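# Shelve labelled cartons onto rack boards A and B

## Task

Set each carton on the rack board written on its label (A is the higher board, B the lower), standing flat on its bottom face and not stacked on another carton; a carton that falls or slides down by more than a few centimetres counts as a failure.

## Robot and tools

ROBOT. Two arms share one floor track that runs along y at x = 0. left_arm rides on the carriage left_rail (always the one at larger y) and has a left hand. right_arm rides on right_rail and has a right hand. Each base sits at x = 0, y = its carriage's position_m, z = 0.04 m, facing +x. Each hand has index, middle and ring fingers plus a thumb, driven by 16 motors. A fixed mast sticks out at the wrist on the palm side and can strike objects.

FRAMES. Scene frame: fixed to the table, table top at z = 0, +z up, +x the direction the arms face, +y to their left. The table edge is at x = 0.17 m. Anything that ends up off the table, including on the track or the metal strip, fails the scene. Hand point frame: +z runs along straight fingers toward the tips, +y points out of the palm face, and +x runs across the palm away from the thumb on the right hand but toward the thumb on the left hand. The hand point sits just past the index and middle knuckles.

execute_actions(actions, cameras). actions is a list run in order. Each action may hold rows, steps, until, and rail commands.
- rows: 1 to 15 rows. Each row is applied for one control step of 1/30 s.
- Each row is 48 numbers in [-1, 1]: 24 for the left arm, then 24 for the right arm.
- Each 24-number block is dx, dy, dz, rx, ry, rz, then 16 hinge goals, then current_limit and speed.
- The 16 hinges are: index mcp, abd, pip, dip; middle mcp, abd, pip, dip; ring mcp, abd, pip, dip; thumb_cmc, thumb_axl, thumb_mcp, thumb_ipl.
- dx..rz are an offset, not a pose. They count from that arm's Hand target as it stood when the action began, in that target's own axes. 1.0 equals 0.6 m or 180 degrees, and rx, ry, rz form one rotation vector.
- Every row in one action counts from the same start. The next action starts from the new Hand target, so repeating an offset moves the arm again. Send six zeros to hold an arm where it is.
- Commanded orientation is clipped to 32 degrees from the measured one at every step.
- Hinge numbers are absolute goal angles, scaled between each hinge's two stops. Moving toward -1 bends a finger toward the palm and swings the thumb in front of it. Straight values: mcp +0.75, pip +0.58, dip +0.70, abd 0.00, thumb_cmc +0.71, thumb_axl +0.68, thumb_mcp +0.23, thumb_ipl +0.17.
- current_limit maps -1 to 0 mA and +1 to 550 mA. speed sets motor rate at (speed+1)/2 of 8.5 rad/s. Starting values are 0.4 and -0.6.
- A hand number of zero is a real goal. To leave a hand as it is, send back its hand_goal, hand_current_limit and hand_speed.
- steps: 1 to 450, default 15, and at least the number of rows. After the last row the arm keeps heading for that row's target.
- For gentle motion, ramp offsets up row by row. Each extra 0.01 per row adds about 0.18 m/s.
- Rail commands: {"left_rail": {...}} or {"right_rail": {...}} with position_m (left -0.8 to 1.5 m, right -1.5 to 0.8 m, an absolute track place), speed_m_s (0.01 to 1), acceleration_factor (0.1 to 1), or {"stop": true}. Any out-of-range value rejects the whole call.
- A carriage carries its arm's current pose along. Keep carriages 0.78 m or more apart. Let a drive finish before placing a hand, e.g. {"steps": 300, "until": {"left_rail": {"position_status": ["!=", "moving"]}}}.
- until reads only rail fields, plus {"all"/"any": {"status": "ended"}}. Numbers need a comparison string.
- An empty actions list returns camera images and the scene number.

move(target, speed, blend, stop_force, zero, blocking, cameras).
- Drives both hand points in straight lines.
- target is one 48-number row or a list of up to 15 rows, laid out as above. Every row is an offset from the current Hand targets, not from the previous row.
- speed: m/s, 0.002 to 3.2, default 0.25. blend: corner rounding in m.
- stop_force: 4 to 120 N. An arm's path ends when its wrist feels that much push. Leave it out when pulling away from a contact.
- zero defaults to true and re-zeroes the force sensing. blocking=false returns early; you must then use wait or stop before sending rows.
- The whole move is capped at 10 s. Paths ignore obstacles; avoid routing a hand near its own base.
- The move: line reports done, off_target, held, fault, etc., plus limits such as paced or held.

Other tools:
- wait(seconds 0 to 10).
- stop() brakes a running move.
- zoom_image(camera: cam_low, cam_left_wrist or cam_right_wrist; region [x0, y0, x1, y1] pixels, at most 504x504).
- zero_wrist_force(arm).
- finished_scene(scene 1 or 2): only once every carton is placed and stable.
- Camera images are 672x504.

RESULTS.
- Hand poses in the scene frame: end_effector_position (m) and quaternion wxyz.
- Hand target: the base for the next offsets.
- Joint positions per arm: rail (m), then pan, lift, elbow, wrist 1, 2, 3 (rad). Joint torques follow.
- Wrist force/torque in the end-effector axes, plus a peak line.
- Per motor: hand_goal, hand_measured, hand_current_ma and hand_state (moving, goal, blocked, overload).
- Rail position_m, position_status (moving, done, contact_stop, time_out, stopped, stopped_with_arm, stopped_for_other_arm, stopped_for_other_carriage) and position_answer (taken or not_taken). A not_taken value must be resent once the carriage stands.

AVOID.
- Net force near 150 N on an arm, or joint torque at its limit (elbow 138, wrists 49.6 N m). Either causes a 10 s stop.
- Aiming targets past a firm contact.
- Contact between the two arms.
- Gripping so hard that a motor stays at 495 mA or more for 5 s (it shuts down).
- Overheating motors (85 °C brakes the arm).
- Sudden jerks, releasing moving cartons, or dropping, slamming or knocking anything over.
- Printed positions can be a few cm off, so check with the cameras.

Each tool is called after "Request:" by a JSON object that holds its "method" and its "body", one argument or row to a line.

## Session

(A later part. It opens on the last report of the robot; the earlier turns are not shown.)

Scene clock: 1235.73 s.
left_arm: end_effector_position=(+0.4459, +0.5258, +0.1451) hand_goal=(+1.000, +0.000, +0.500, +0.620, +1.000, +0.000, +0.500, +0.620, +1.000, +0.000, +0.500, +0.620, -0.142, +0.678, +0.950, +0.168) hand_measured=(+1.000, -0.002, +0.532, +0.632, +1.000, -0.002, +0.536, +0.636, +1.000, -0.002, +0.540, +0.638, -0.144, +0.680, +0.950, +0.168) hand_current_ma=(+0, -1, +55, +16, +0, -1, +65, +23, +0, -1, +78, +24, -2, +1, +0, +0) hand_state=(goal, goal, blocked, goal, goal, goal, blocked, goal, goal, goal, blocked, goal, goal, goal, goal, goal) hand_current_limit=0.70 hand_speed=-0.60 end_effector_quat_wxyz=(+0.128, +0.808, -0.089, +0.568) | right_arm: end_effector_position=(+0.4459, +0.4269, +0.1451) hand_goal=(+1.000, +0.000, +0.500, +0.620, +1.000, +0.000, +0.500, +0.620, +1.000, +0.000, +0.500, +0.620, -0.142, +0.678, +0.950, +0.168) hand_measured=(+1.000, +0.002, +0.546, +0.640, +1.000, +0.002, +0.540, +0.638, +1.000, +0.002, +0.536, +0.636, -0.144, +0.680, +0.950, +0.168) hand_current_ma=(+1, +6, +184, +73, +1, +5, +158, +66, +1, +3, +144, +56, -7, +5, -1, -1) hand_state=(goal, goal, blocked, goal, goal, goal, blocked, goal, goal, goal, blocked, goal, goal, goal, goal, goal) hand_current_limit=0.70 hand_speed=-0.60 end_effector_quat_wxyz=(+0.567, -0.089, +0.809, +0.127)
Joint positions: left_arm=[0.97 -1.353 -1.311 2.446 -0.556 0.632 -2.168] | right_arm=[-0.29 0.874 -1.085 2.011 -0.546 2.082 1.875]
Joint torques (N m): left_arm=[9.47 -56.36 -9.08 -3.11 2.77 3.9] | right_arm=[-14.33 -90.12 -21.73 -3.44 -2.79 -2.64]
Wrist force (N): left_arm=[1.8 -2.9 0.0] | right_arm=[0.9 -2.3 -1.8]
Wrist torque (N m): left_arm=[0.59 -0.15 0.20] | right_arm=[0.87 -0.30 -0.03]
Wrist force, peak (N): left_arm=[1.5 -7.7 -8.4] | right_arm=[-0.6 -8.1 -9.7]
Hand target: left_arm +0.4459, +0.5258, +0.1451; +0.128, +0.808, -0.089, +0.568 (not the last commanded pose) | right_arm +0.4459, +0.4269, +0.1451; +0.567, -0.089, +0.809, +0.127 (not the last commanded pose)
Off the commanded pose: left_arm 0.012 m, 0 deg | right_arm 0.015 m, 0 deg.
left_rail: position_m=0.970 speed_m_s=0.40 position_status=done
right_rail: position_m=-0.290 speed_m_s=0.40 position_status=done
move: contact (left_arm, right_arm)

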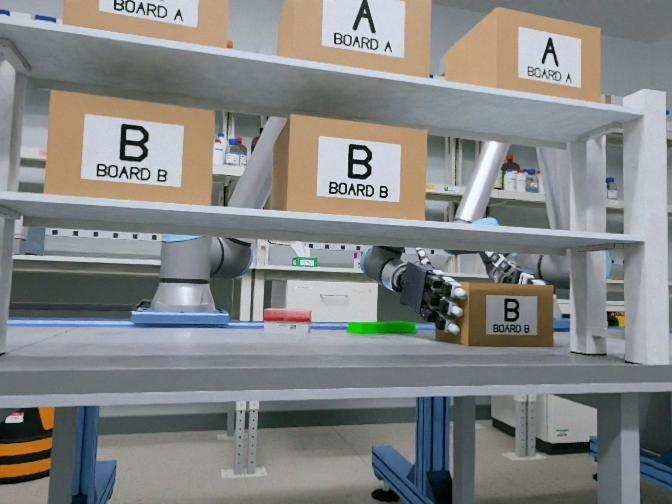

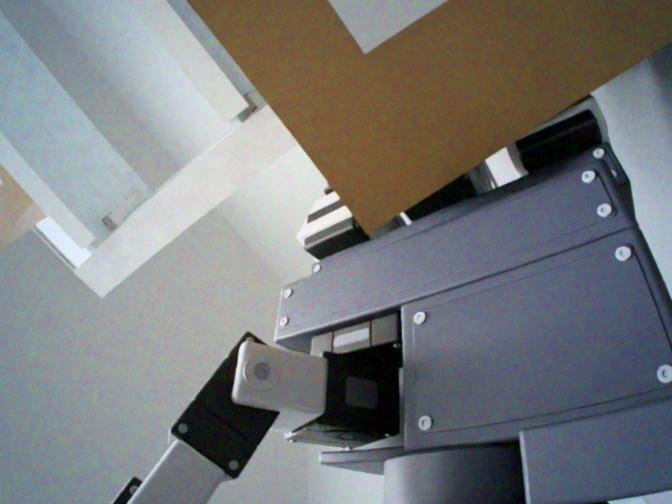

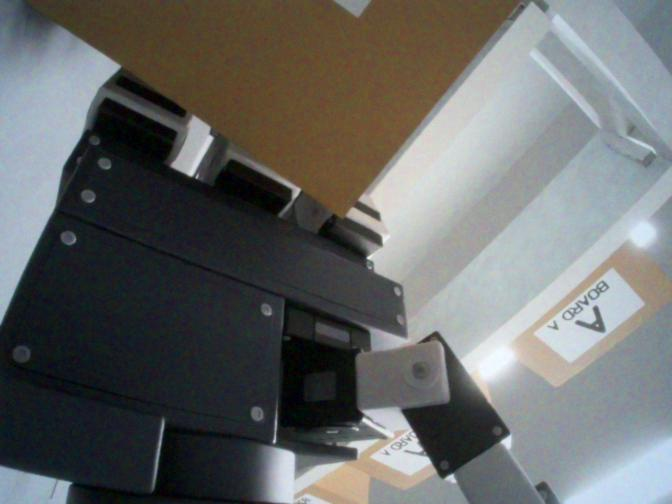

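Request:
{"method": "move", "body": {
  "target": [
    [0,0.0175,0.0057,0,0,0,1,0,0.5,0.62,1,0,0.5,0.62,1,0,0.5,0.62,-0.143,0.678,0.95,0.168,0.7,-0.6,0,0.0175,0.0057,0,0,0,1,0,0.5,0.62,1,0,0.5,0.62,1,0,0.5,0.62,-0.143,0.678,0.95,0.168,0.7,-0.6]
  ],
  "speed": 0.005,
  "stop_force": 40,
  "cameras": ["all"]
}}

Scene clock: 1240.70 s.
left_arm: end_effector_position=(+0.4459, +0.5194, +0.1450) hand_goal=(+1.000, +0.000, +0.500, +0.620, +1.000, +0.000, +0.500, +0.620, +1.000, +0.000, +0.500, +0.620, -0.142, +0.678, +0.950, +0.168) hand_measured=(+1.000, -0.002, +0.552, +0.640, +1.000, -0.002, +0.556, +0.646, +1.000, -0.002, +0.560, +0.644, -0.144, +0.680, +0.950, +0.168) hand_current_ma=(+0, -1, +116, +31, +0, -1, +124, +40, +0, -1, +136, +38, -2, +1, +0, +0) hand_state=(goal, goal, blocked, blocked, goal, goal, blocked, blocked, goal, goal, blocked, blocked, goal, goal, goal, goal) hand_current_limit=0.70 hand_speed=-0.60 end_effector_quat_wxyz=(+0.128, +0.808, -0.089, +0.568) | right_arm: end_effector_position=(+0.4460, +0.4339, +0.1451) hand_goal=(+1.000, +0.000, +0.500, +0.620, +1.000, +0.000, +0.500, +0.620, +1.000, +0.000, +0.500, +0.620, -0.142, +0.678, +0.950, +0.168) hand_measured=(+1.004, +0.008, +0.606, +0.668, +1.002, +0.008, +0.600, +0.668, +1.002, +0.008, +0.600, +0.666, -0.144, +0.680, +0.950, +0.168) hand_current_ma=(+10, +25, +468, +197, +6, +25, +445, +201, +4, +23, +446, +193, -7, +5, -1, -1) hand_state=(goal, goal, blocked, blocked, goal, goal, blocked, blocked, goal, goal, blocked, blocked, goal, goal, goal, goal) hand_current_limit=0.70 hand_speed=-0.60 end_effector_quat_wxyz=(+0.567, -0.089, +0.809, +0.127)
Joint positions: left_arm=[0.97 -1.357 -1.304 2.436 -0.549 0.628 -2.172] | right_arm=[-0.29 0.882 -1.078 1.997 -0.538 2.09 1.879]
Joint torques (N m): left_arm=[-4.78 -53.52 -33.84 -11.88 11 2.68] | right_arm=[14.61 -88.3 -38.05 -7.4 -15.97 -3.41]
Wrist force (N): left_arm=[10.3 -36.4 -25.3] | right_arm=[-7.0 -43.4 -12.2]
Wrist torque (N m): left_arm=[3.29 -1.28 2.74] | right_arm=[4.79 -0.58 -0.79]
Wrist force, peak (N): left_arm=[11.3 -40.1 -30.9] | right_arm=[-8.4 -46.1 -19.1]
Hand target: left_arm +0.4459, +0.5194, +0.1450; +0.128, +0.808, -0.089, +0.568 (not the last commanded pose) | right_arm +0.4460, +0.4339, +0.1451; +0.567, -0.089, +0.809, +0.127 (not the last commanded pose)
Off the commanded pose: left_arm 0.005 m, 0 deg | right_arm 0.004 m, 0 deg.
left_rail: position_m=0.970 speed_m_s=0.40 position_status=done
right_rail: position_m=-0.290 speed_m_s=0.40 position_status=done
move: contact (left_arm, right_arm)

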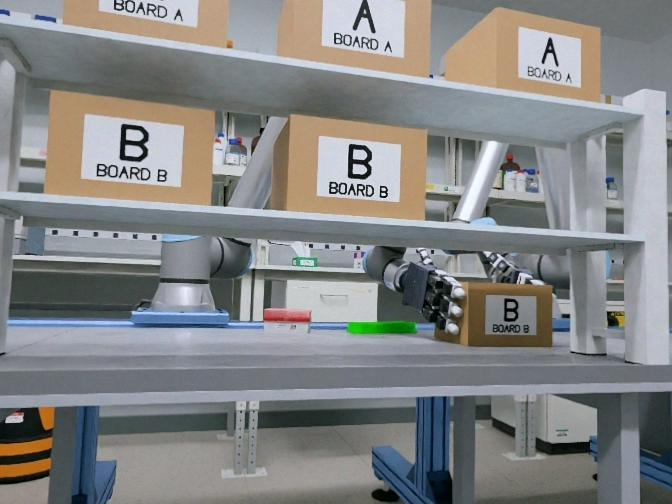

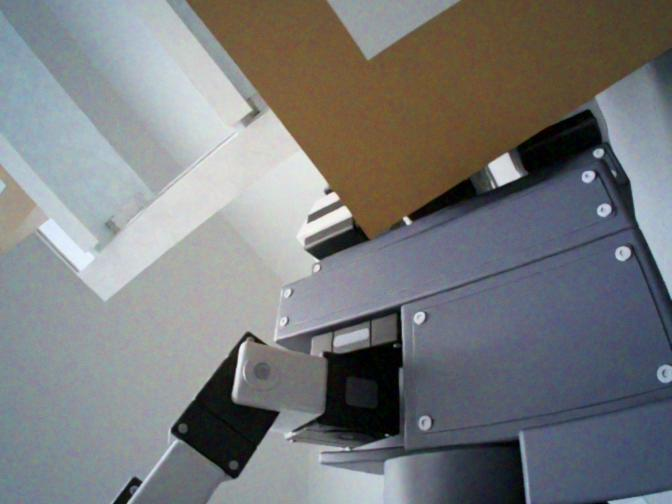

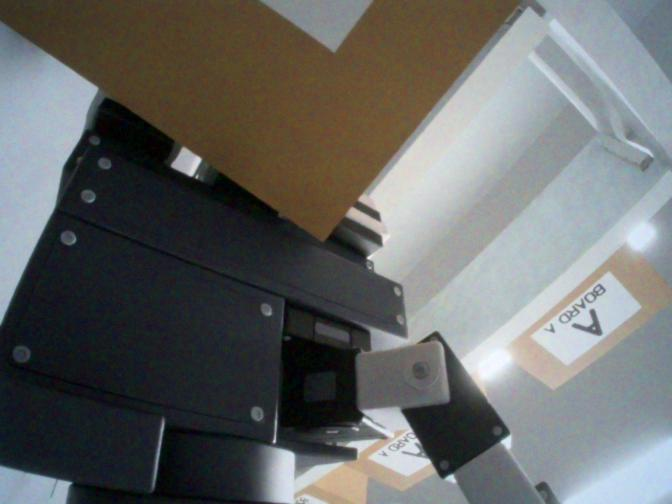

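Request:
{"method": "move", "body": {
  "target": [
    [0.09397,0.01137,-0.03227,0,0,0,1,0,0.5,0.62,1,0,0.5,0.62,1,0,0.5,0.62,-0.143,0.678,0.95,0.168,0.7,-0.6,-0.09397,0.01137,-0.03227,0,0,0,1,0,0.5,0.62,1,0,0.5,0.62,1,0,0.5,0.62,-0.143,0.678,0.95,0.168,0.7,-0.6]
  ],
  "speed": 0.04,
  "cameras": ["all"]
}}

Scene clock: 1245.53 s.
left_arm: end_effector_position=(+0.4458, +0.5189, +0.2049) hand_goal=(+1.000, +0.000, +0.500, +0.620, +1.000, +0.000, +0.500, +0.620, +1.000, +0.000, +0.500, +0.620, -0.142, +0.678, +0.950, +0.168) hand_measured=(+1.000, -0.020, +0.556, +0.644, +1.000, -0.020, +0.558, +0.646, +1.000, -0.018, +0.560, +0.644, -0.144, +0.680, +0.950, +0.168) hand_current_ma=(+0, -23, +128, +39, +0, -23, +131, +44, +0, -22, +137, +39, -2, +1, +0, +0) hand_state=(goal, goal, blocked, blocked, goal, goal, blocked, blocked, goal, goal, blocked, blocked, goal, goal, goal, goal) hand_current_limit=0.70 hand_speed=-0.60 end_effector_quat_wxyz=(+0.128, +0.808, -0.089, +0.568) | right_arm: end_effector_position=(+0.4459, +0.4344, +0.2050) hand_goal=(+1.000, +0.000, +0.500, +0.620, +1.000, +0.000, +0.500, +0.620, +1.000, +0.000, +0.500, +0.620, -0.142, +0.678, +0.950, +0.168) hand_measured=(+1.002, +0.000, +0.606, +0.668, +1.002, +0.000, +0.600, +0.670, +1.002, +0.000, +0.604, +0.668, -0.144, +0.680, +0.950, +0.168) hand_current_ma=(+8, +1, +468, +197, +6, +1, +445, +207, +4, -1, +458, +193, -7, +5, -1, -1) hand_state=(goal, goal, blocked, blocked, goal, goal, blocked, blocked, goal, goal, blocked, blocked, goal, goal, goal, goal) hand_current_limit=0.70 hand_speed=-0.60 end_effector_quat_wxyz=(+0.567, -0.089, +0.809, +0.127)
Joint positions: left_arm=[0.97 -1.357 -1.433 2.408 -0.393 0.628 -2.172] | right_arm=[-0.29 0.882 -1.159 1.975 -0.434 2.09 1.879]
Joint torques (N m): left_arm=[-35.27 -57.54 -67.51 -8.05 4.61 -4.37] | right_arm=[57.1 -91.89 -60.7 -6.05 -13.36 2.37]
Wrist force (N): left_arm=[-12.7 -47.3 -20.7] | right_arm=[0.9 -53.7 -6.2]
Wrist torque (N m): left_arm=[2.99 -1.39 1.16] | right_arm=[4.08 -0.06 -0.37]
Wrist force, peak (N): left_arm=[-12.8 -47.4 -21.3] | right_arm=[1.1 -53.7 -6.4]
Hand target: left_arm +0.4458, +0.5189, +0.2050; +0.128, +0.808, -0.089, +0.568 | right_arm +0.4459, +0.4344, +0.2051; +0.567, -0.089, +0.809, +0.127
Off the commanded pose: left_arm 0.000 m, 0 deg | right_arm 0.000 m, 0 deg.
left_rail: position_m=0.970 speed_m_s=0.40 position_status=done
right_rail: position_m=-0.290 speed_m_s=0.40 position_status=done
move: done

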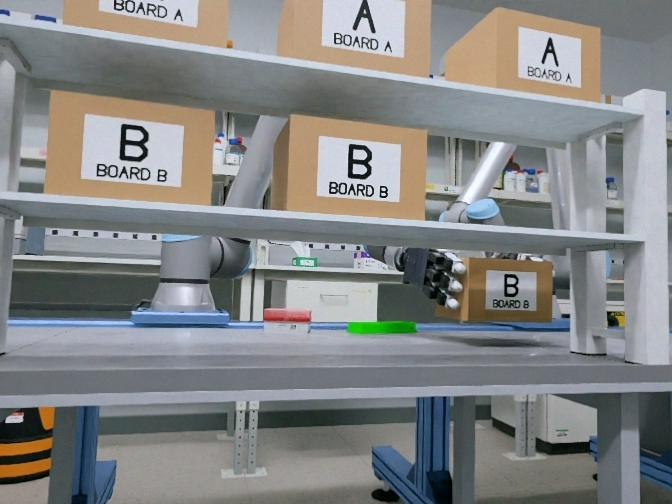

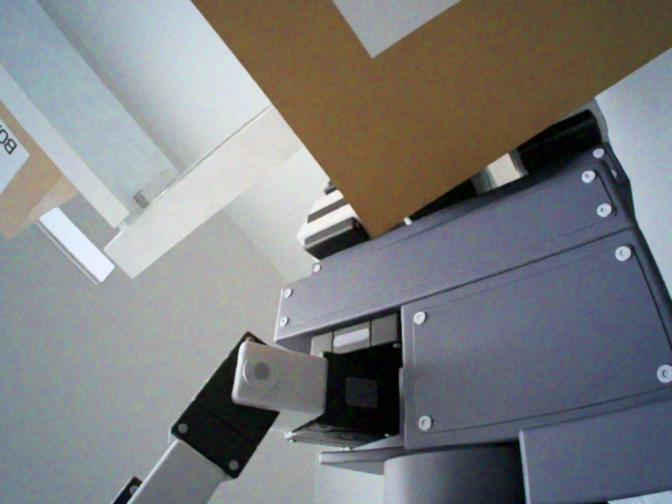

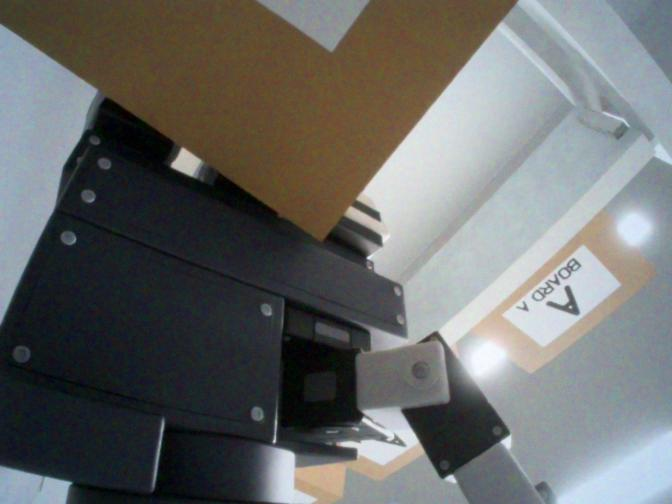

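Request:
{"method": "move", "body": {
  "target": [
    [0.3165,0.2288,-0.0207,0,0,0,1,0,0.5,0.62,1,0,0.5,0.62,1,0,0.5,0.62,-0.143,0.678,0.95,0.168,0.7,-0.6,-0.3165,-0.1729,-0.1512,0,0,0,1,0,0.5,0.62,1,0,0.5,0.62,1,0,0.5,0.62,-0.143,0.678,0.95,0.168,0.7,-0.6]
  ],
  "speed": 0.055,
  "cameras": ["cam_low"]
}}

Scene clock: 1258.67 s.
left_arm: end_effector_position=(+0.4595, +0.3923, +0.4019) hand_goal=(+1.000, +0.000, +0.500, +0.620, +1.000, +0.000, +0.500, +0.620, +1.000, +0.000, +0.500, +0.620, -0.142, +0.678, +0.950, +0.168) hand_measured=(+1.000, -0.020, +0.556, +0.644, +1.000, -0.020, +0.558, +0.648, +1.000, -0.020, +0.560, +0.644, -0.144, +0.680, +0.950, +0.168) hand_current_ma=(+0, -23, +129, +39, +0, -24, +131, +45, +0, -22, +138, +39, -2, +1, +0, +0) hand_state=(goal, goal, blocked, blocked, goal, blocked, blocked, blocked, goal, goal, blocked, blocked, goal, goal, goal, goal) hand_current_limit=0.70 hand_speed=-0.60 end_effector_quat_wxyz=(+0.128, +0.808, -0.089, +0.568) | right_arm: end_effector_position=(+0.4591, +0.3078, +0.4019) hand_goal=(+1.000, +0.000, +0.500, +0.620, +1.000, +0.000, +0.500, +0.620, +1.000, +0.000, +0.500, +0.620, -0.142, +0.678, +0.950, +0.168) hand_measured=(+1.002, +0.000, +0.606, +0.668, +1.002, +0.000, +0.600, +0.670, +1.002, +0.000, +0.604, +0.668, -0.144, +0.680, +0.950, +0.168) hand_current_ma=(+9, +1, +467, +197, +8, +1, +445, +209, +5, -1, +465, +193, -7, +5, -1, -1) hand_state=(goal, goal, blocked, blocked, goal, goal, blocked, blocked, goal, goal, blocked, blocked, goal, goal, goal, goal) hand_current_limit=0.70 hand_speed=-0.60 end_effector_quat_wxyz=(+0.567, -0.089, +0.809, +0.127)
Joint positions: left_arm=[0.97 -1.386 -1.518 2.036 0.088 0.604 -2.2] | right_arm=[-0.29 0.698 -1.544 2.035 -0.139 1.918 1.806]
Joint torques (N m): left_arm=[-35.41 -19.56 -74.82 -9.41 4.69 -4.68] | right_arm=[27.5 -62.02 -63.54 -5.83 -21.25 -2.84]
Wrist force (N): left_arm=[-13.3 -54.1 -28.2] | right_arm=[-0.1 -63.3 -4.7]
Wrist torque (N m): left_arm=[3.14 -1.66 1.44] | right_arm=[4.78 -0.04 -0.77]
Wrist force, peak (N): left_arm=[-13.3 -54.1 -28.2] | right_arm=[-0.5 -63.3 -5.6]
Hand target: left_arm +0.4595, +0.3922, +0.4021; +0.128, +0.808, -0.089, +0.568 | right_arm +0.4591, +0.3077, +0.4021; +0.567, -0.089, +0.809, +0.127
Off the commanded pose: left_arm 0.000 m, 0 deg | right_arm 0.000 m, 0 deg.
left_rail: position_m=0.970 speed_m_s=0.40 position_status=done
right_rail: position_m=-0.290 speed_m_s=0.40 position_status=done
move: done
Images, in order (width x height): cam_low 672x504.

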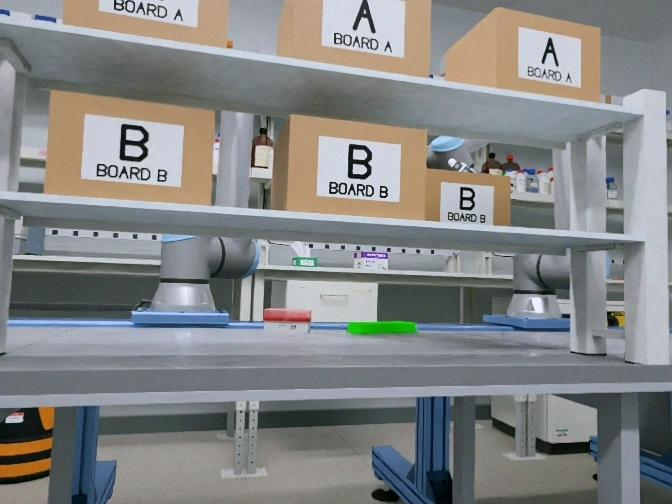

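Request:
{"method": "move", "body": {
  "target": [
    [0.057,-0.0484,0.1489,0,0,0,1,0,0.5,0.62,1,0,0.5,0.62,1,0,0.5,0.62,-0.143,0.678,0.95,0.168,0.7,-0.6,-0.057,-0.0484,0.1489,0,0,0,1,0,0.5,0.62,1,0,0.5,0.62,1,0,0.5,0.62,-0.143,0.678,0.95,0.168,0.7,-0.6]
  ],
  "speed": 0.045,
  "stop_force": 20,
  "cameras": ["cam_low","cam_left_wrist","cam_right_wrist"]
}}

Scene clock: 1264.00 s.
left_arm: end_effector_position=(+0.5595, +0.3923, +0.4023) hand_goal=(+1.000, +0.000, +0.500, +0.620, +1.000, +0.000, +0.500, +0.620, +1.000, +0.000, +0.500, +0.620, -0.142, +0.678, +0.950, +0.168) hand_measured=(+1.000, -0.020, +0.556, +0.644, +1.000, -0.020, +0.558, +0.648, +1.000, -0.020, +0.560, +0.644, -0.144, +0.680, +0.950, +0.168) hand_current_ma=(+0, -23, +129, +39, +0, -24, +131, +45, +0, -22, +138, +39, -2, +1, +0, +0) hand_state=(goal, goal, blocked, blocked, goal, blocked, blocked, blocked, goal, goal, blocked, blocked, goal, goal, goal, goal) hand_current_limit=0.70 hand_speed=-0.60 end_effector_quat_wxyz=(+0.128, +0.808, -0.089, +0.568) | right_arm: end_effector_position=(+0.5591, +0.3074, +0.4023) hand_goal=(+1.000, +0.000, +0.500, +0.620, +1.000, +0.000, +0.500, +0.620, +1.000, +0.000, +0.500, +0.620, -0.142, +0.678, +0.950, +0.168) hand_measured=(+1.002, +0.000, +0.606, +0.668, +1.002, +0.000, +0.600, +0.672, +1.002, +0.000, +0.606, +0.668, -0.144, +0.680, +0.950, +0.168) hand_current_ma=(+9, +1, +468, +197, +7, +1, +445, +213, +5, -1, +467, +193, -7, +5, -1, -1) hand_state=(goal, goal, blocked, blocked, goal, goal, blocked, blocked, goal, goal, blocked, blocked, goal, goal, goal, goal) hand_current_limit=0.70 hand_speed=-0.60 end_effector_quat_wxyz=(+0.567, -0.089, +0.809, +0.127)
Joint positions: left_arm=[0.97 -1.191 -1.448 1.942 -0.012 0.771 -2.041] | right_arm=[-0.29 0.58 -1.453 1.934 -0.142 1.807 1.765]
Joint torques (N m): left_arm=[-7.97 -27.63 -68.89 -14.32 9.95 3.48] | right_arm=[22.62 -38.08 -57.66 -3.17 -16.91 -3.11]
Wrist force (N): left_arm=[-11.5 -38.6 -20.5] | right_arm=[2.3 -46.0 -1.0]
Wrist torque (N m): left_arm=[2.53 -1.22 0.74] | right_arm=[3.93 0.04 -0.22]
Wrist force, peak (N): left_arm=[-13.6 -54.9 -27.9] | right_arm=[0.3 -63.6 -5.0]
Hand target: left_arm +0.5595, +0.3923, +0.4023; +0.128, +0.808, -0.089, +0.568 | right_arm +0.5591, +0.3074, +0.4023; +0.567, -0.089, +0.809, +0.127
Off the commanded pose: left_arm 0.000 m, 0 deg | right_arm 0.000 m, 0 deg.
left_rail: position_m=0.970 speed_m_s=0.40 position_status=done
right_rail: position_m=-0.290 speed_m_s=0.40 position_status=done
move: done

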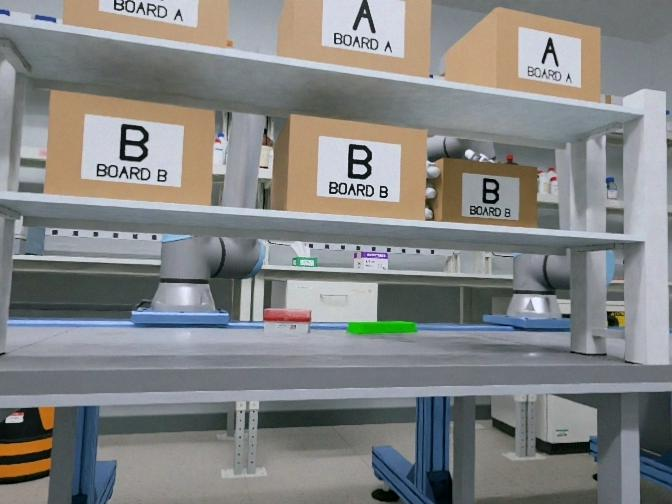

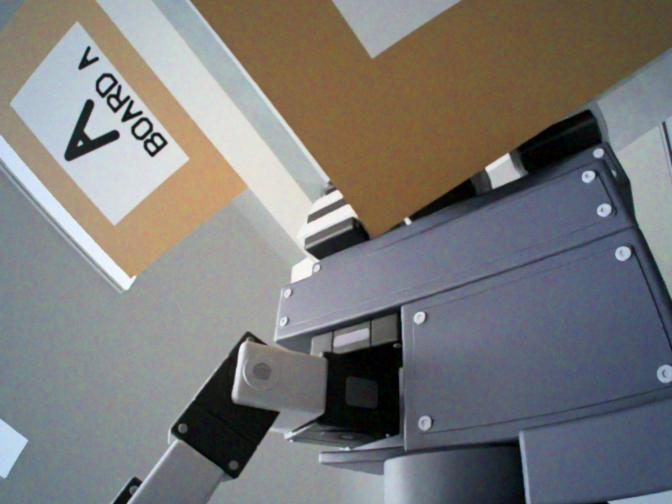

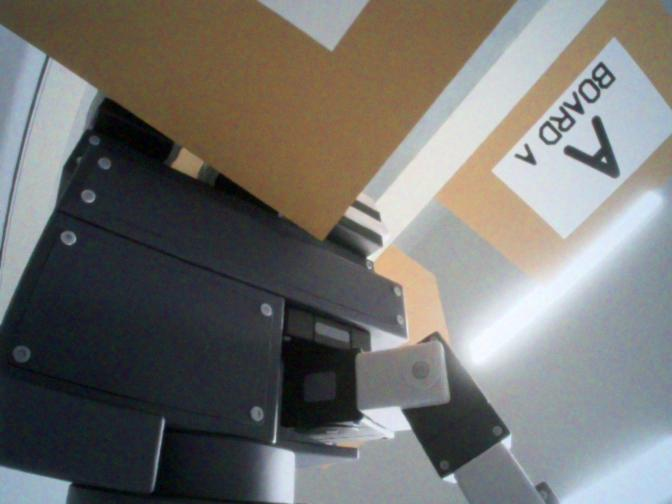

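Request:
{"method": "move", "body": {
  "target": [
    [0.0656,-0.0547,0.1716,0,0,0,1,0,0.5,0.62,1,0,0.5,0.62,1,0,0.5,0.62,-0.143,0.678,0.95,0.168,0.7,-0.6,-0.0656,-0.0547,0.1716,0,0,0,1,0,0.5,0.62,1,0,0.5,0.62,1,0,0.5,0.62,-0.143,0.678,0.95,0.168,0.7,-0.6]
  ],
  "speed": 0.04,
  "stop_force": 18,
  "cameras": ["cam_low","cam_left_wrist","cam_right_wrist"]
}}

Scene clock: 1270.27 s.
left_arm: end_effector_position=(+0.6745, +0.3919, +0.4026) hand_goal=(+1.000, +0.000, +0.500, +0.620, +1.000, +0.000, +0.500, +0.620, +1.000, +0.000, +0.500, +0.620, -0.142, +0.678, +0.950, +0.168) hand_measured=(+1.000, -0.020, +0.556, +0.644, +1.000, -0.020, +0.558, +0.648, +1.000, -0.020, +0.560, +0.644, -0.144, +0.680, +0.950, +0.168) hand_current_ma=(+0, -23, +129, +39, +0, -24, +131, +45, +0, -22, +138, +39, -2, +1, +0, +0) hand_state=(goal, goal, blocked, blocked, goal, blocked, blocked, blocked, goal, goal, blocked, blocked, goal, goal, goal, goal) hand_current_limit=0.70 hand_speed=-0.60 end_effector_quat_wxyz=(+0.128, +0.808, -0.089, +0.568) | right_arm: end_effector_position=(+0.6741, +0.3077, +0.4025) hand_goal=(+1.000, +0.000, +0.500, +0.620, +1.000, +0.000, +0.500, +0.620, +1.000, +0.000, +0.500, +0.620, -0.142, +0.678, +0.950, +0.168) hand_measured=(+1.002, +0.000, +0.606, +0.668, +1.002, +0.000, +0.600, +0.672, +1.002, +0.000, +0.606, +0.668, -0.144, +0.680, +0.950, +0.168) hand_current_ma=(+9, +1, +467, +197, +7, +1, +445, +213, +5, -1, +467, +193, -7, +5, -1, -1) hand_state=(goal, goal, blocked, blocked, goal, goal, blocked, blocked, goal, goal, blocked, blocked, goal, goal, goal, goal) hand_current_limit=0.70 hand_speed=-0.60 end_effector_quat_wxyz=(+0.567, -0.089, +0.809, +0.127)
Joint positions: left_arm=[0.97 -1.009 -1.334 1.796 -0.048 0.935 -1.937] | right_arm=[-0.29 0.48 -1.33 1.783 -0.121 1.713 1.731]
Joint torques (N m): left_arm=[-20.02 -41.7 -72.14 -16.64 12.16 3.04] | right_arm=[34.26 -48.95 -57.78 -3.19 -19.23 -2.89]
Wrist force (N): left_arm=[-12.4 -46.1 -23.0] | right_arm=[1.9 -54.8 -3.5]
Wrist torque (N m): left_arm=[2.77 -1.19 0.99] | right_arm=[4.11 0.15 -0.50]
Wrist force, peak (N): left_arm=[-11.9 -45.9 -24.0] | right_arm=[2.2 -54.9 -3.5]
Hand target: left_arm +0.6745, +0.3919, +0.4026; +0.128, +0.808, -0.089, +0.568 | right_arm +0.6741, +0.3077, +0.4025; +0.567, -0.089, +0.809, +0.127
Off the commanded pose: left_arm 0.000 m, 0 deg | right_arm 0.000 m, 0 deg.
left_rail: position_m=0.970 speed_m_s=0.40 position_status=done
right_rail: position_m=-0.290 speed_m_s=0.40 position_status=done
move: done

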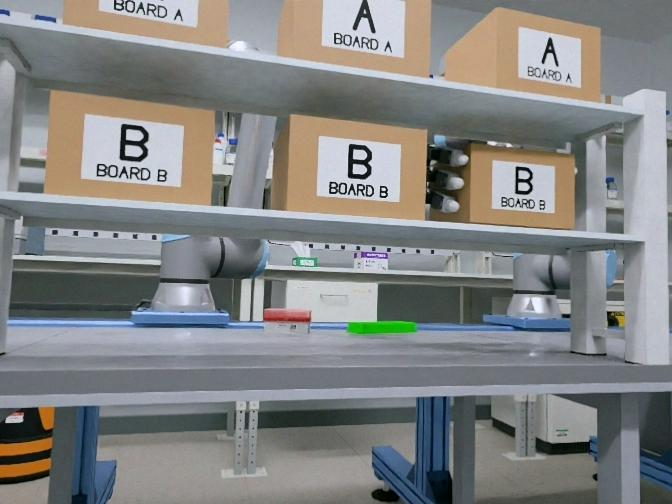

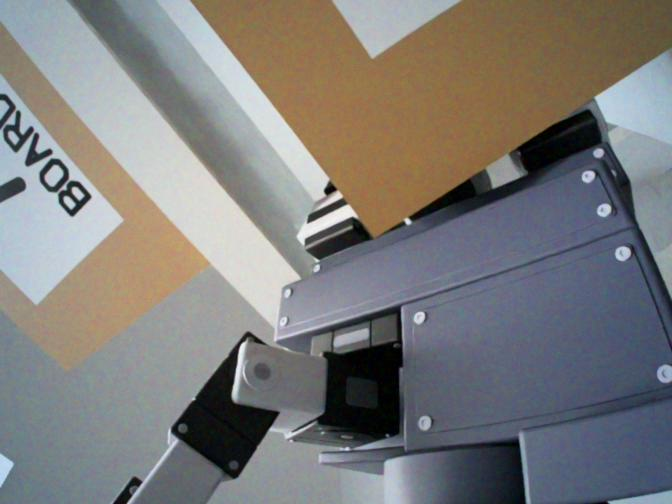

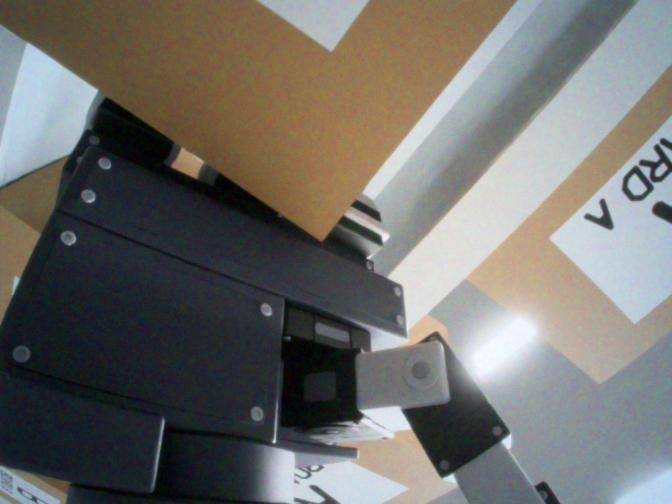

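Request:
{"method": "move", "body": {
  "target": [
    [-0.0626,-0.007,0.0217,0,0,0,1,0,0.5,0.62,1,0,0.5,0.62,1,0,0.5,0.62,-0.143,0.678,0.95,0.168,0.7,-0.6,0.0626,-0.007,0.0217,0,0,0,1,0,0.5,0.62,1,0,0.5,0.62,1,0,0.5,0.62,-0.143,0.678,0.95,0.168,0.7,-0.6]
  ],
  "speed": 0.015,
  "stop_force": 9,
  "cameras": ["cam_low"]
}}

Scene clock: 1275.97 s.
left_arm: end_effector_position=(+0.6745, +0.3919, +0.3901) hand_goal=(+1.000, +0.000, +0.500, +0.620, +1.000, +0.000, +0.500, +0.620, +1.000, +0.000, +0.500, +0.620, -0.142, +0.678, +0.950, +0.168) hand_measured=(+1.000, -0.020, +0.556, +0.644, +1.000, -0.020, +0.558, +0.648, +1.000, -0.020, +0.560, +0.644, -0.144, +0.680, +0.950, +0.168) hand_current_ma=(+0, -23, +129, +39, +0, -24, +131, +45, +0, -22, +138, +39, -2, +1, +0, +0) hand_state=(goal, goal, blocked, blocked, goal, blocked, blocked, blocked, goal, goal, blocked, blocked, goal, goal, goal, goal) hand_current_limit=0.70 hand_speed=-0.60 end_effector_quat_wxyz=(+0.128, +0.808, -0.089, +0.568) | right_arm: end_effector_position=(+0.6741, +0.3076, +0.3896) hand_goal=(+1.000, +0.000, +0.500, +0.620, +1.000, +0.000, +0.500, +0.620, +1.000, +0.000, +0.500, +0.620, -0.142, +0.678, +0.950, +0.168) hand_measured=(+1.002, +0.000, +0.606, +0.668, +1.002, +0.000, +0.600, +0.672, +1.002, +0.000, +0.606, +0.668, -0.144, +0.680, +0.950, +0.168) hand_current_ma=(+9, +1, +467, +197, +7, +1, +445, +213, +5, -1, +467, +193, -7, +5, -1, -1) hand_state=(goal, goal, blocked, blocked, goal, goal, blocked, blocked, goal, goal, blocked, blocked, goal, goal, goal, goal) hand_current_limit=0.70 hand_speed=-0.60 end_effector_quat_wxyz=(+0.568, -0.089, +0.809, +0.127)
Joint positions: left_arm=[0.97 -1.009 -1.324 1.808 -0.07 0.935 -1.937] | right_arm=[-0.29 0.48 -1.32 1.796 -0.143 1.713 1.731]
Joint torques (N m): left_arm=[-21.09 -71.36 -65.48 -8.11 11.22 1.13] | right_arm=[56.19 -78.7 -53.01 -2.11 -18.88 -2.79]
Wrist force (N): left_arm=[-4.4 -41.4 -24.5] | right_arm=[-4.6 -58.5 -9.0]
Wrist torque (N m): left_arm=[3.02 -1.39 1.45] | right_arm=[4.51 0.03 -0.94]
Wrist force, peak (N): left_arm=[2.4 -45.4 -34.0] | right_arm=[-11.7 -65.2 -16.0]
Hand target: left_arm +0.6745, +0.3919, +0.3901; +0.128, +0.808, -0.089, +0.568 (not the last commanded pose) | right_arm +0.6741, +0.3077, +0.3896; +0.568, -0.089, +0.809, +0.127 (not the last commanded pose)
Off the commanded pose: left_arm 0.027 m, 0 deg | right_arm 0.027 m, 0 deg.
left_rail: position_m=0.970 speed_m_s=0.40 position_status=done
right_rail: position_m=-0.290 speed_m_s=0.40 position_status=done
move: contact (left_arm, right_arm)
Images, in order (width x height): cam_low 672x504.

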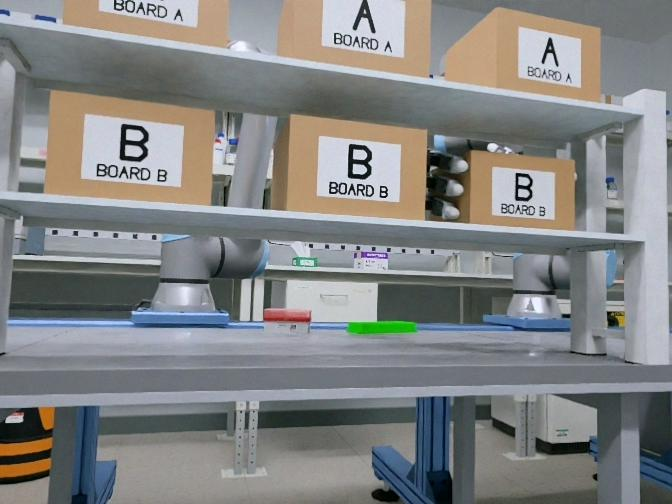

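Request:
{"method": "move", "body": {
  "target": [
    [-0.0055,-0.0006,0.0019,0,0,0,1,0,0.5,0.62,1,0,0.5,0.62,1,0,0.5,0.62,-0.143,0.678,0.95,0.168,0.7,-0.6,0.0055,-0.0006,0.0019,0,0,0,1,0,0.5,0.62,1,0,0.5,0.62,1,0,0.5,0.62,-0.143,0.678,0.95,0.168,0.7,-0.6]
  ],
  "speed": 0.01,
  "stop_force": 22,
  "cameras": ["cam_low"]
}}

Scene clock: 1280.00 s.
left_arm: end_effector_position=(+0.6745, +0.3919, +0.3866) hand_goal=(+1.000, +0.000, +0.500, +0.620, +1.000, +0.000, +0.500, +0.620, +1.000, +0.000, +0.500, +0.620, -0.142, +0.678, +0.950, +0.168) hand_measured=(+1.000, +0.004, +0.556, +0.644, +1.000, +0.004, +0.558, +0.648, +1.000, +0.004, +0.562, +0.646, -0.144, +0.680, +0.950, +0.168) hand_current_ma=(+0, +2, +129, +39, +0, +2, +134, +45, +0, +2, +144, +41, -2, +1, +0, +0) hand_state=(goal, goal, blocked, blocked, goal, goal, blocked, blocked, goal, goal, blocked, blocked, goal, goal, goal, goal) hand_current_limit=0.70 hand_speed=-0.60 end_effector_quat_wxyz=(+0.128, +0.808, -0.089, +0.568) | right_arm: end_effector_position=(+0.6742, +0.3077, +0.3869) hand_goal=(+1.000, +0.000, +0.500, +0.620, +1.000, +0.000, +0.500, +0.620, +1.000, +0.000, +0.500, +0.620, -0.142, +0.678, +0.950, +0.168) hand_measured=(+1.002, +0.014, +0.606, +0.668, +1.002, +0.014, +0.600, +0.672, +1.002, +0.014, +0.606, +0.668, -0.144, +0.680, +0.950, +0.168) hand_current_ma=(+9, +46, +468, +197, +7, +42, +445, +213, +4, +41, +467, +193, -7, +5, -1, -1) hand_state=(goal, goal, blocked, blocked, goal, goal, blocked, blocked, goal, goal, blocked, blocked, goal, goal, goal, goal) hand_current_limit=0.70 hand_speed=-0.60 end_effector_quat_wxyz=(+0.568, -0.089, +0.809, +0.127)
Joint positions: left_arm=[0.97 -1.009 -1.322 1.811 -0.076 0.935 -1.937] | right_arm=[-0.29 0.48 -1.318 1.799 -0.148 1.713 1.731]
Joint torques (N m): left_arm=[-27.5 -20.84 -33.83 -10.5 8.91 0.34] | right_arm=[70.52 -61.74 -44.27 0.19 -19.71 -2.53]
Wrist force (N): left_arm=[16.4 -40.6 -24.8] | right_arm=[-19.9 -67.3 -23.1]
Wrist torque (N m): left_arm=[3.32 -0.88 2.99] | right_arm=[5.35 -0.11 -2.26]
Wrist force, peak (N): left_arm=[7.3 -42.3 -36.1] | right_arm=[-21.1 -71.2 -26.9]
Hand target: left_arm +0.6745, +0.3919, +0.3866; +0.128, +0.808, -0.089, +0.568 | right_arm +0.6742, +0.3077, +0.3869; +0.568, -0.089, +0.809, +0.127 (not the last commanded pose)
Off the commanded pose: left_arm 0.000 m, 0 deg | right_arm 0.001 m, 0 deg.
left_rail: position_m=0.970 speed_m_s=0.40 position_status=done
right_rail: position_m=-0.290 speed_m_s=0.40 position_status=done
move: contact (right_arm)
Images, in order (width x height): cam_low 672x504.

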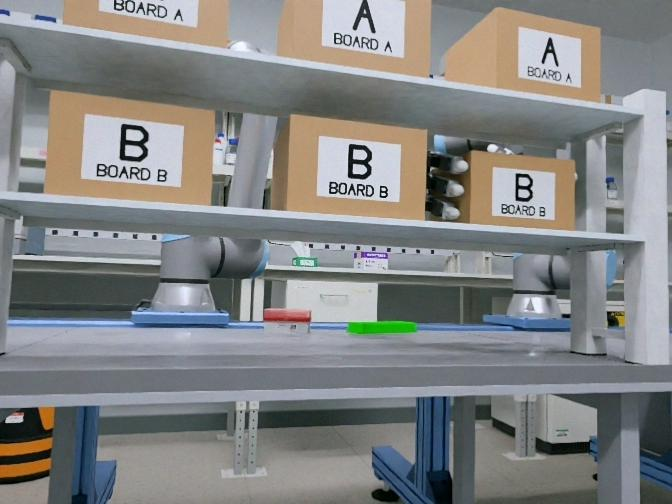

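Request:
{"method": "move", "body": {
  "target": [
    [0,-0.0444,-0.0144,0,0,0,1,0,0.5,0.62,1,0,0.5,0.62,1,0,0.5,0.62,-0.143,0.678,0.95,0.168,0.7,-0.6,0,-0.0412,-0.0134,0,0,0,1,0,0.5,0.62,1,0,0.5,0.62,1,0,0.5,0.62,-0.143,0.678,0.95,0.168,0.7,-0.6]
  ],
  "speed": 0.03,
  "cameras": ["cam_low","cam_right_wrist"]
}}

Scene clock: 1283.17 s.
left_arm: end_effector_position=(+0.6745, +0.4196, +0.3866) hand_goal=(+1.000, +0.000, +0.500, +0.620, +1.000, +0.000, +0.500, +0.620, +1.000, +0.000, +0.500, +0.620, -0.142, +0.678, +0.950, +0.168) hand_measured=(+1.000, -0.002, +0.502, +0.622, +1.000, -0.002, +0.502, +0.624, +1.000, -0.002, +0.502, +0.622, -0.144, +0.680, +0.950, +0.168) hand_current_ma=(+0, +0, +1, +1, +0, +0, +2, +2, +0, +0, +2, +2, -2, +1, +0, +0) hand_state=(goal, goal, goal, goal, goal, goal, goal, goal, goal, goal, goal, goal, goal, goal, goal, goal) hand_current_limit=0.70 hand_speed=-0.60 end_effector_quat_wxyz=(+0.128, +0.808, -0.089, +0.568) | right_arm: end_effector_position=(+0.6741, +0.2820, +0.3869) hand_goal=(+1.000, +0.000, +0.500, +0.620, +1.000, +0.000, +0.500, +0.620, +1.000, +0.000, +0.500, +0.620, -0.142, +0.678, +0.950, +0.168) hand_measured=(+1.000, -0.002, +0.502, +0.622, +1.000, -0.002, +0.502, +0.622, +1.000, -0.002, +0.504, +0.624, -0.144, +0.680, +0.950, +0.168) hand_current_ma=(+0, -2, +9, +8, +0, -2, +7, +8, +0, -3, +9, +9, -7, +5, -1, -1) hand_state=(goal, goal, goal, goal, goal, goal, goal, goal, goal, goal, goal, goal, goal, goal, goal, goal) hand_current_limit=0.70 hand_speed=-0.60 end_effector_quat_wxyz=(+0.568, -0.089, +0.809, +0.127)
Joint positions: left_arm=[0.97 -0.984 -1.351 1.848 -0.091 0.958 -1.925] | right_arm=[-0.29 0.443 -1.345 1.834 -0.157 1.678 1.719]
Joint torques (N m): left_arm=[18.61 -68.76 -26.61 -2.77 1.9 4.37] | right_arm=[-17.92 -81.35 -32.15 -3.05 -1.87 -2.53]
Wrist force (N): left_arm=[0.9 0.5 1.3] | right_arm=[2.0 0.5 -0.6]
Wrist torque (N m): left_arm=[0.13 0.00 -0.08] | right_arm=[0.27 -0.27 0.23]
Wrist force, peak (N): left_arm=[16.8 -40.7 -24.5] | right_arm=[-20.3 -67.5 -23.2]
Hand target: left_arm +0.6745, +0.4199, +0.3866; +0.128, +0.808, -0.089, +0.568 | right_arm +0.6741, +0.2817, +0.3869; +0.568, -0.089, +0.809, +0.127
Off the commanded pose: left_arm 0.000 m, 0 deg | right_arm 0.000 m, 0 deg.
left_rail: position_m=0.970 speed_m_s=0.40 position_status=done
right_rail: position_m=-0.290 speed_m_s=0.40 position_status=done
move: done
Images, in order (width x height): cam_low 672x504, cam_right_wrist 672x504.

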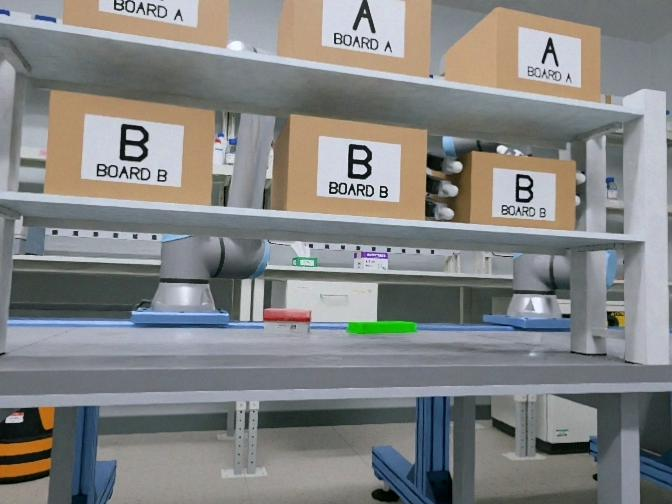

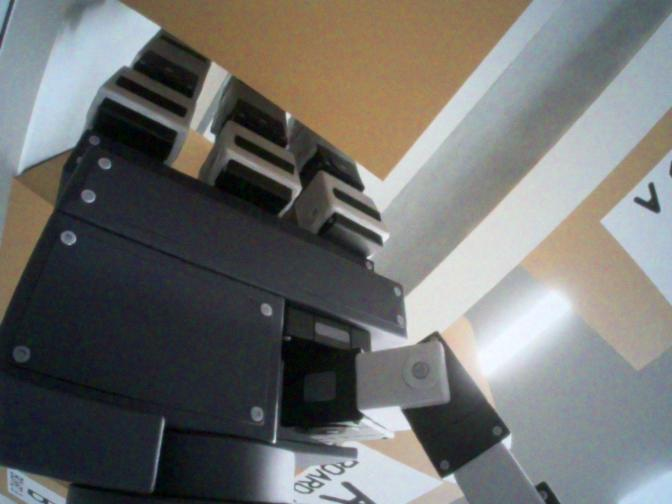

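Request:
{"method": "move", "body": {
  "target": [
    [-0.1337,0.1135,-0.3493,0,0,0,1,0,0.5,0.62,1,0,0.5,0.62,1,0,0.5,0.62,-0.143,0.678,0.95,0.168,0.7,-0.6,0.1334,0.1133,-0.3487,0,0,0,1,0,0.5,0.62,1,0,0.5,0.62,1,0,0.5,0.62,-0.143,0.678,0.95,0.168,0.7,-0.6],
    [-0.2088,0.3332,-0.2305,0,0.1057,0.0343,1,0,0.5,0.62,1,0,0.5,0.62,1,0,0.5,0.62,-0.143,0.678,0.95,0.168,0.7,-0.6,0.0932,-0.2226,-0.5106,0,0,0,1,0,0.5,0.62,1,0,0.5,0.62,1,0,0.5,0.62,-0.143,0.678,0.95,0.168,0.7,-0.6]
  ],
  "speed": [0.08, 0.1],
  "blend": [0.01, 0],
  "cameras": ["cam_low","cam_left_wrist"]
}}

Scene clock: 1295.67 s.
left_arm: end_effector_position=(+0.4504, +0.2722, +0.3345) hand_goal=(+1.000, +0.000, +0.500, +0.620, +1.000, +0.000, +0.500, +0.620, +1.000, +0.000, +0.500, +0.620, -0.142, +0.678, +0.950, +0.168) hand_measured=(+1.000, -0.002, +0.502, +0.622, +1.000, -0.002, +0.502, +0.624, +1.000, -0.002, +0.502, +0.622, -0.144, +0.680, +0.950, +0.168) hand_current_ma=(+0, +0, +1, +1, +0, -1, +2, +2, +0, -1, +2, +2, -2, +1, +0, +0) hand_state=(goal, goal, goal, goal, goal, goal, goal, goal, goal, goal, goal, goal, goal, goal, goal, goal) hand_current_limit=0.70 hand_speed=-0.60 end_effector_quat_wxyz=(+0.110, +0.698, -0.110, +0.699) | right_arm: end_effector_position=(+0.4192, +0.0608, +0.4192) hand_goal=(+1.000, +0.000, +0.500, +0.620, +1.000, +0.000, +0.500, +0.620, +1.000, +0.000, +0.500, +0.620, -0.142, +0.678, +0.950, +0.168) hand_measured=(+1.000, -0.002, +0.502, +0.622, +1.000, -0.002, +0.502, +0.622, +1.000, -0.002, +0.502, +0.624, -0.144, +0.680, +0.950, +0.168) hand_current_ma=(+0, -3, +8, +8, +0, -3, +7, +8, +0, -3, +9, +9, -7, +5, -1, -1) hand_state=(goal, goal, goal, goal, goal, goal, goal, goal, goal, goal, goal, goal, goal, goal, goal, goal) hand_current_limit=0.70 hand_speed=-0.60 end_effector_quat_wxyz=(+0.568, -0.089, +0.809, +0.127)
Joint positions: left_arm=[0.97 -1.449 -1.334 2.073 -0.745 0.435 -1.566] | right_arm=[-0.29 0.09 -2.022 2.362 -0.001 1.345 1.604]
Joint torques (N m): left_arm=[14.52 -32.89 -21.62 -4.11 2.93 3.48] | right_arm=[-16.48 -26.21 -34.42 1.18 -2.5 -2.33]
Wrist force (N): left_arm=[1.1 0.0 1.8] | right_arm=[1.5 0.9 -0.3]
Wrist torque (N m): left_arm=[0.11 -0.10 -0.10] | right_arm=[0.20 -0.22 0.20]
Wrist force, peak (N): left_arm=[1.9 0.1 1.9] | right_arm=[1.8 1.5 -0.6]
Hand target: left_arm +0.4504, +0.2721, +0.3345; +0.110, +0.698, -0.110, +0.699 | right_arm +0.4192, +0.0607, +0.4193; +0.568, -0.089, +0.809, +0.127
Off the commanded pose: left_arm 0.000 m, 0 deg | right_arm 0.000 m, 0 deg.
left_rail: position_m=0.970 speed_m_s=0.40 position_status=done
right_rail: position_m=-0.290 speed_m_s=0.40 position_status=done
move: done
Images, in order (width x height): cam_low 672x504, cam_left_wrist 672x504.

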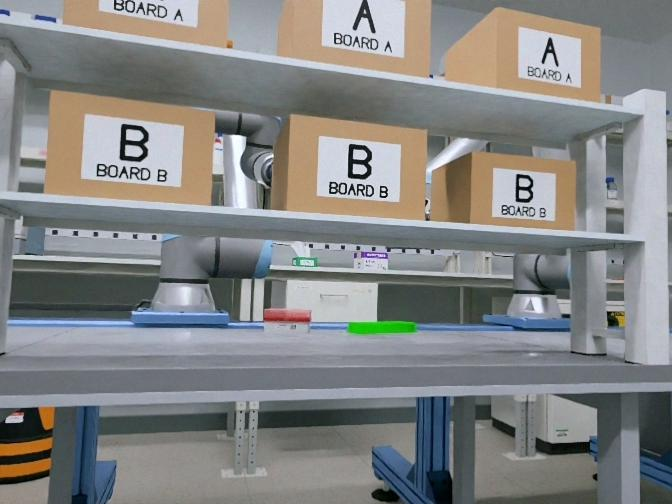

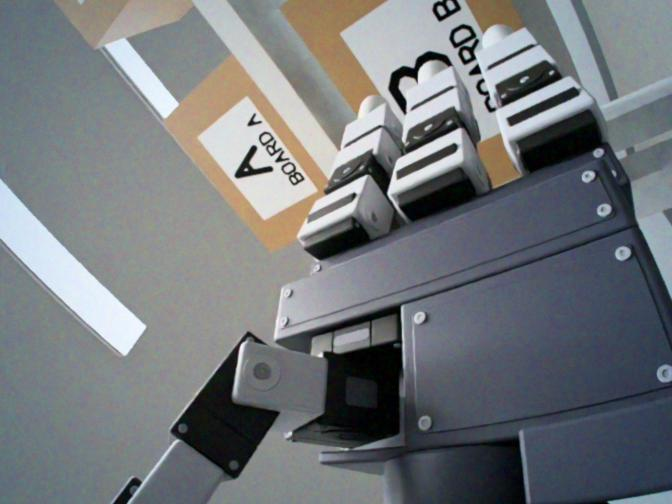

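Request:
{"method": "move", "body": {
  "target": [
    [0,-0.0534,0.1644,0,0,0,1,0,0.5,0.62,1,0,0.5,0.62,1,0,0.5,0.62,-0.143,0.678,0.95,0.168,0.7,-0.6,0,0,0,0,0,0,1,0,0.5,0.62,1,0,0.5,0.62,1,0,0.5,0.62,-0.143,0.678,0.95,0.168,0.7,-0.6]
  ],
  "speed": 0.03,
  "stop_force": 25,
  "cameras": ["cam_low","cam_left_wrist"]
}}

Scene clock: 1302.73 s.
left_arm: end_effector_position=(+0.5541, +0.2723, +0.3347) hand_goal=(+1.000, +0.000, +0.500, +0.620, +1.000, +0.000, +0.500, +0.620, +1.000, +0.000, +0.500, +0.620, -0.142, +0.678, +0.950, +0.168) hand_measured=(+1.000, -0.002, +0.502, +0.622, +0.994, -0.006, +0.498, +0.620, +0.990, -0.012, +0.488, +0.612, -0.144, +0.680, +0.950, +0.168) hand_current_ma=(+0, -1, +1, +1, -5, -4, -2, +0, -12, -13, -14, -7, -2, +1, +0, +0) hand_state=(goal, goal, goal, goal, goal, goal, goal, goal, goal, goal, goal, goal, goal, goal, goal, goal) hand_current_limit=0.70 hand_speed=-0.60 end_effector_quat_wxyz=(+0.110, +0.698, -0.110, +0.699) | right_arm: end_effector_position=(+0.4192, +0.0607, +0.4193) hand_goal=(+1.000, +0.000, +0.500, +0.620, +1.000, +0.000, +0.500, +0.620, +1.000, +0.000, +0.500, +0.620, -0.142, +0.678, +0.950, +0.168) hand_measured=(+1.000, -0.002, +0.502, +0.622, +1.000, -0.002, +0.502, +0.622, +1.000, -0.002, +0.502, +0.624, -0.144, +0.680, +0.950, +0.168) hand_current_ma=(+0, -3, +8, +8, +0, -3, +7, +8, +0, -3, +9, +9, -7, +5, -1, -1) hand_state=(goal, goal, goal, goal, goal, goal, goal, goal, goal, goal, goal, goal, goal, goal, goal, goal) hand_current_limit=0.70 hand_speed=-0.60 end_effector_quat_wxyz=(+0.568, -0.089, +0.809, +0.127)
Joint positions: left_arm=[0.97 -1.277 -1.264 1.977 -0.716 0.606 -1.567] | right_arm=[-0.29 0.09 -2.022 2.362 -0.001 1.344 1.603]
Joint torques (N m): left_arm=[19 -40.25 -40.19 1.6 2.39 -3.13] | right_arm=[-17.39 -25.16 -35.08 1.3 -2.3 -2.71]
Wrist force (N): left_arm=[1.1 2.3 -5.8] | right_arm=[1.8 1.0 -0.4]
Wrist torque (N m): left_arm=[0.61 -0.75 -0.11] | right_arm=[0.22 -0.26 0.22]
Wrist force, peak (N): left_arm=[1.5 1.8 -7.4] | right_arm=[2.3 1.1 -0.5]
Hand target: left_arm +0.5541, +0.2723, +0.3347; +0.110, +0.698, -0.110, +0.699 | right_arm +0.4192, +0.0607, +0.4193; +0.568, -0.089, +0.809, +0.127
Off the commanded pose: left_arm 0.000 m, 0 deg | right_arm 0.000 m, 0 deg.
left_rail: position_m=0.970 speed_m_s=0.40 position_status=done
right_rail: position_m=-0.290 speed_m_s=0.40 position_status=done
move: done
Images, in order (width x height): cam_low 672x504, cam_left_wrist 672x504.

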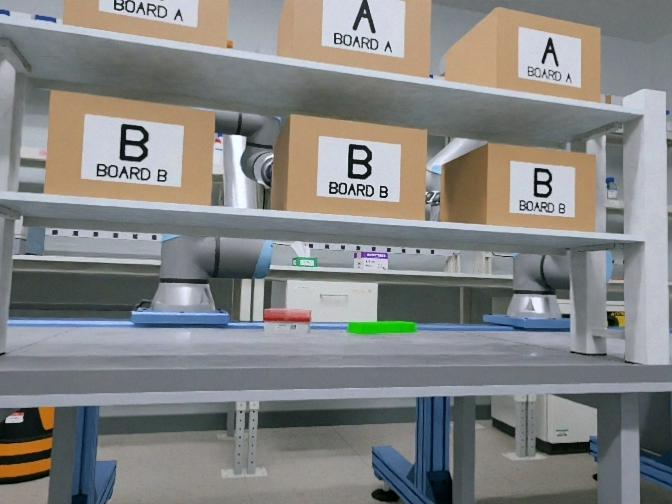

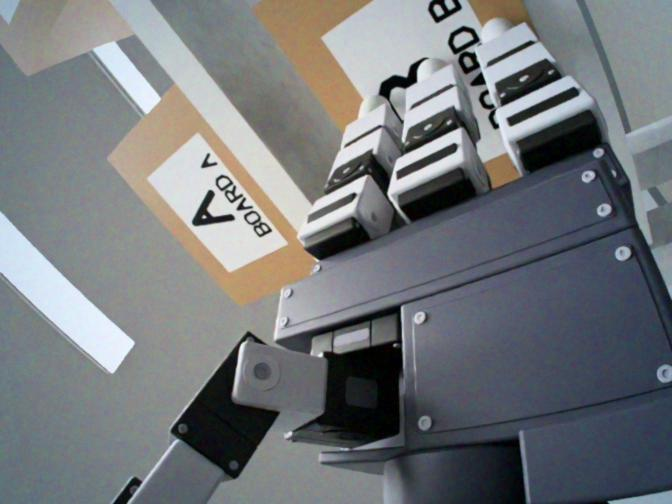

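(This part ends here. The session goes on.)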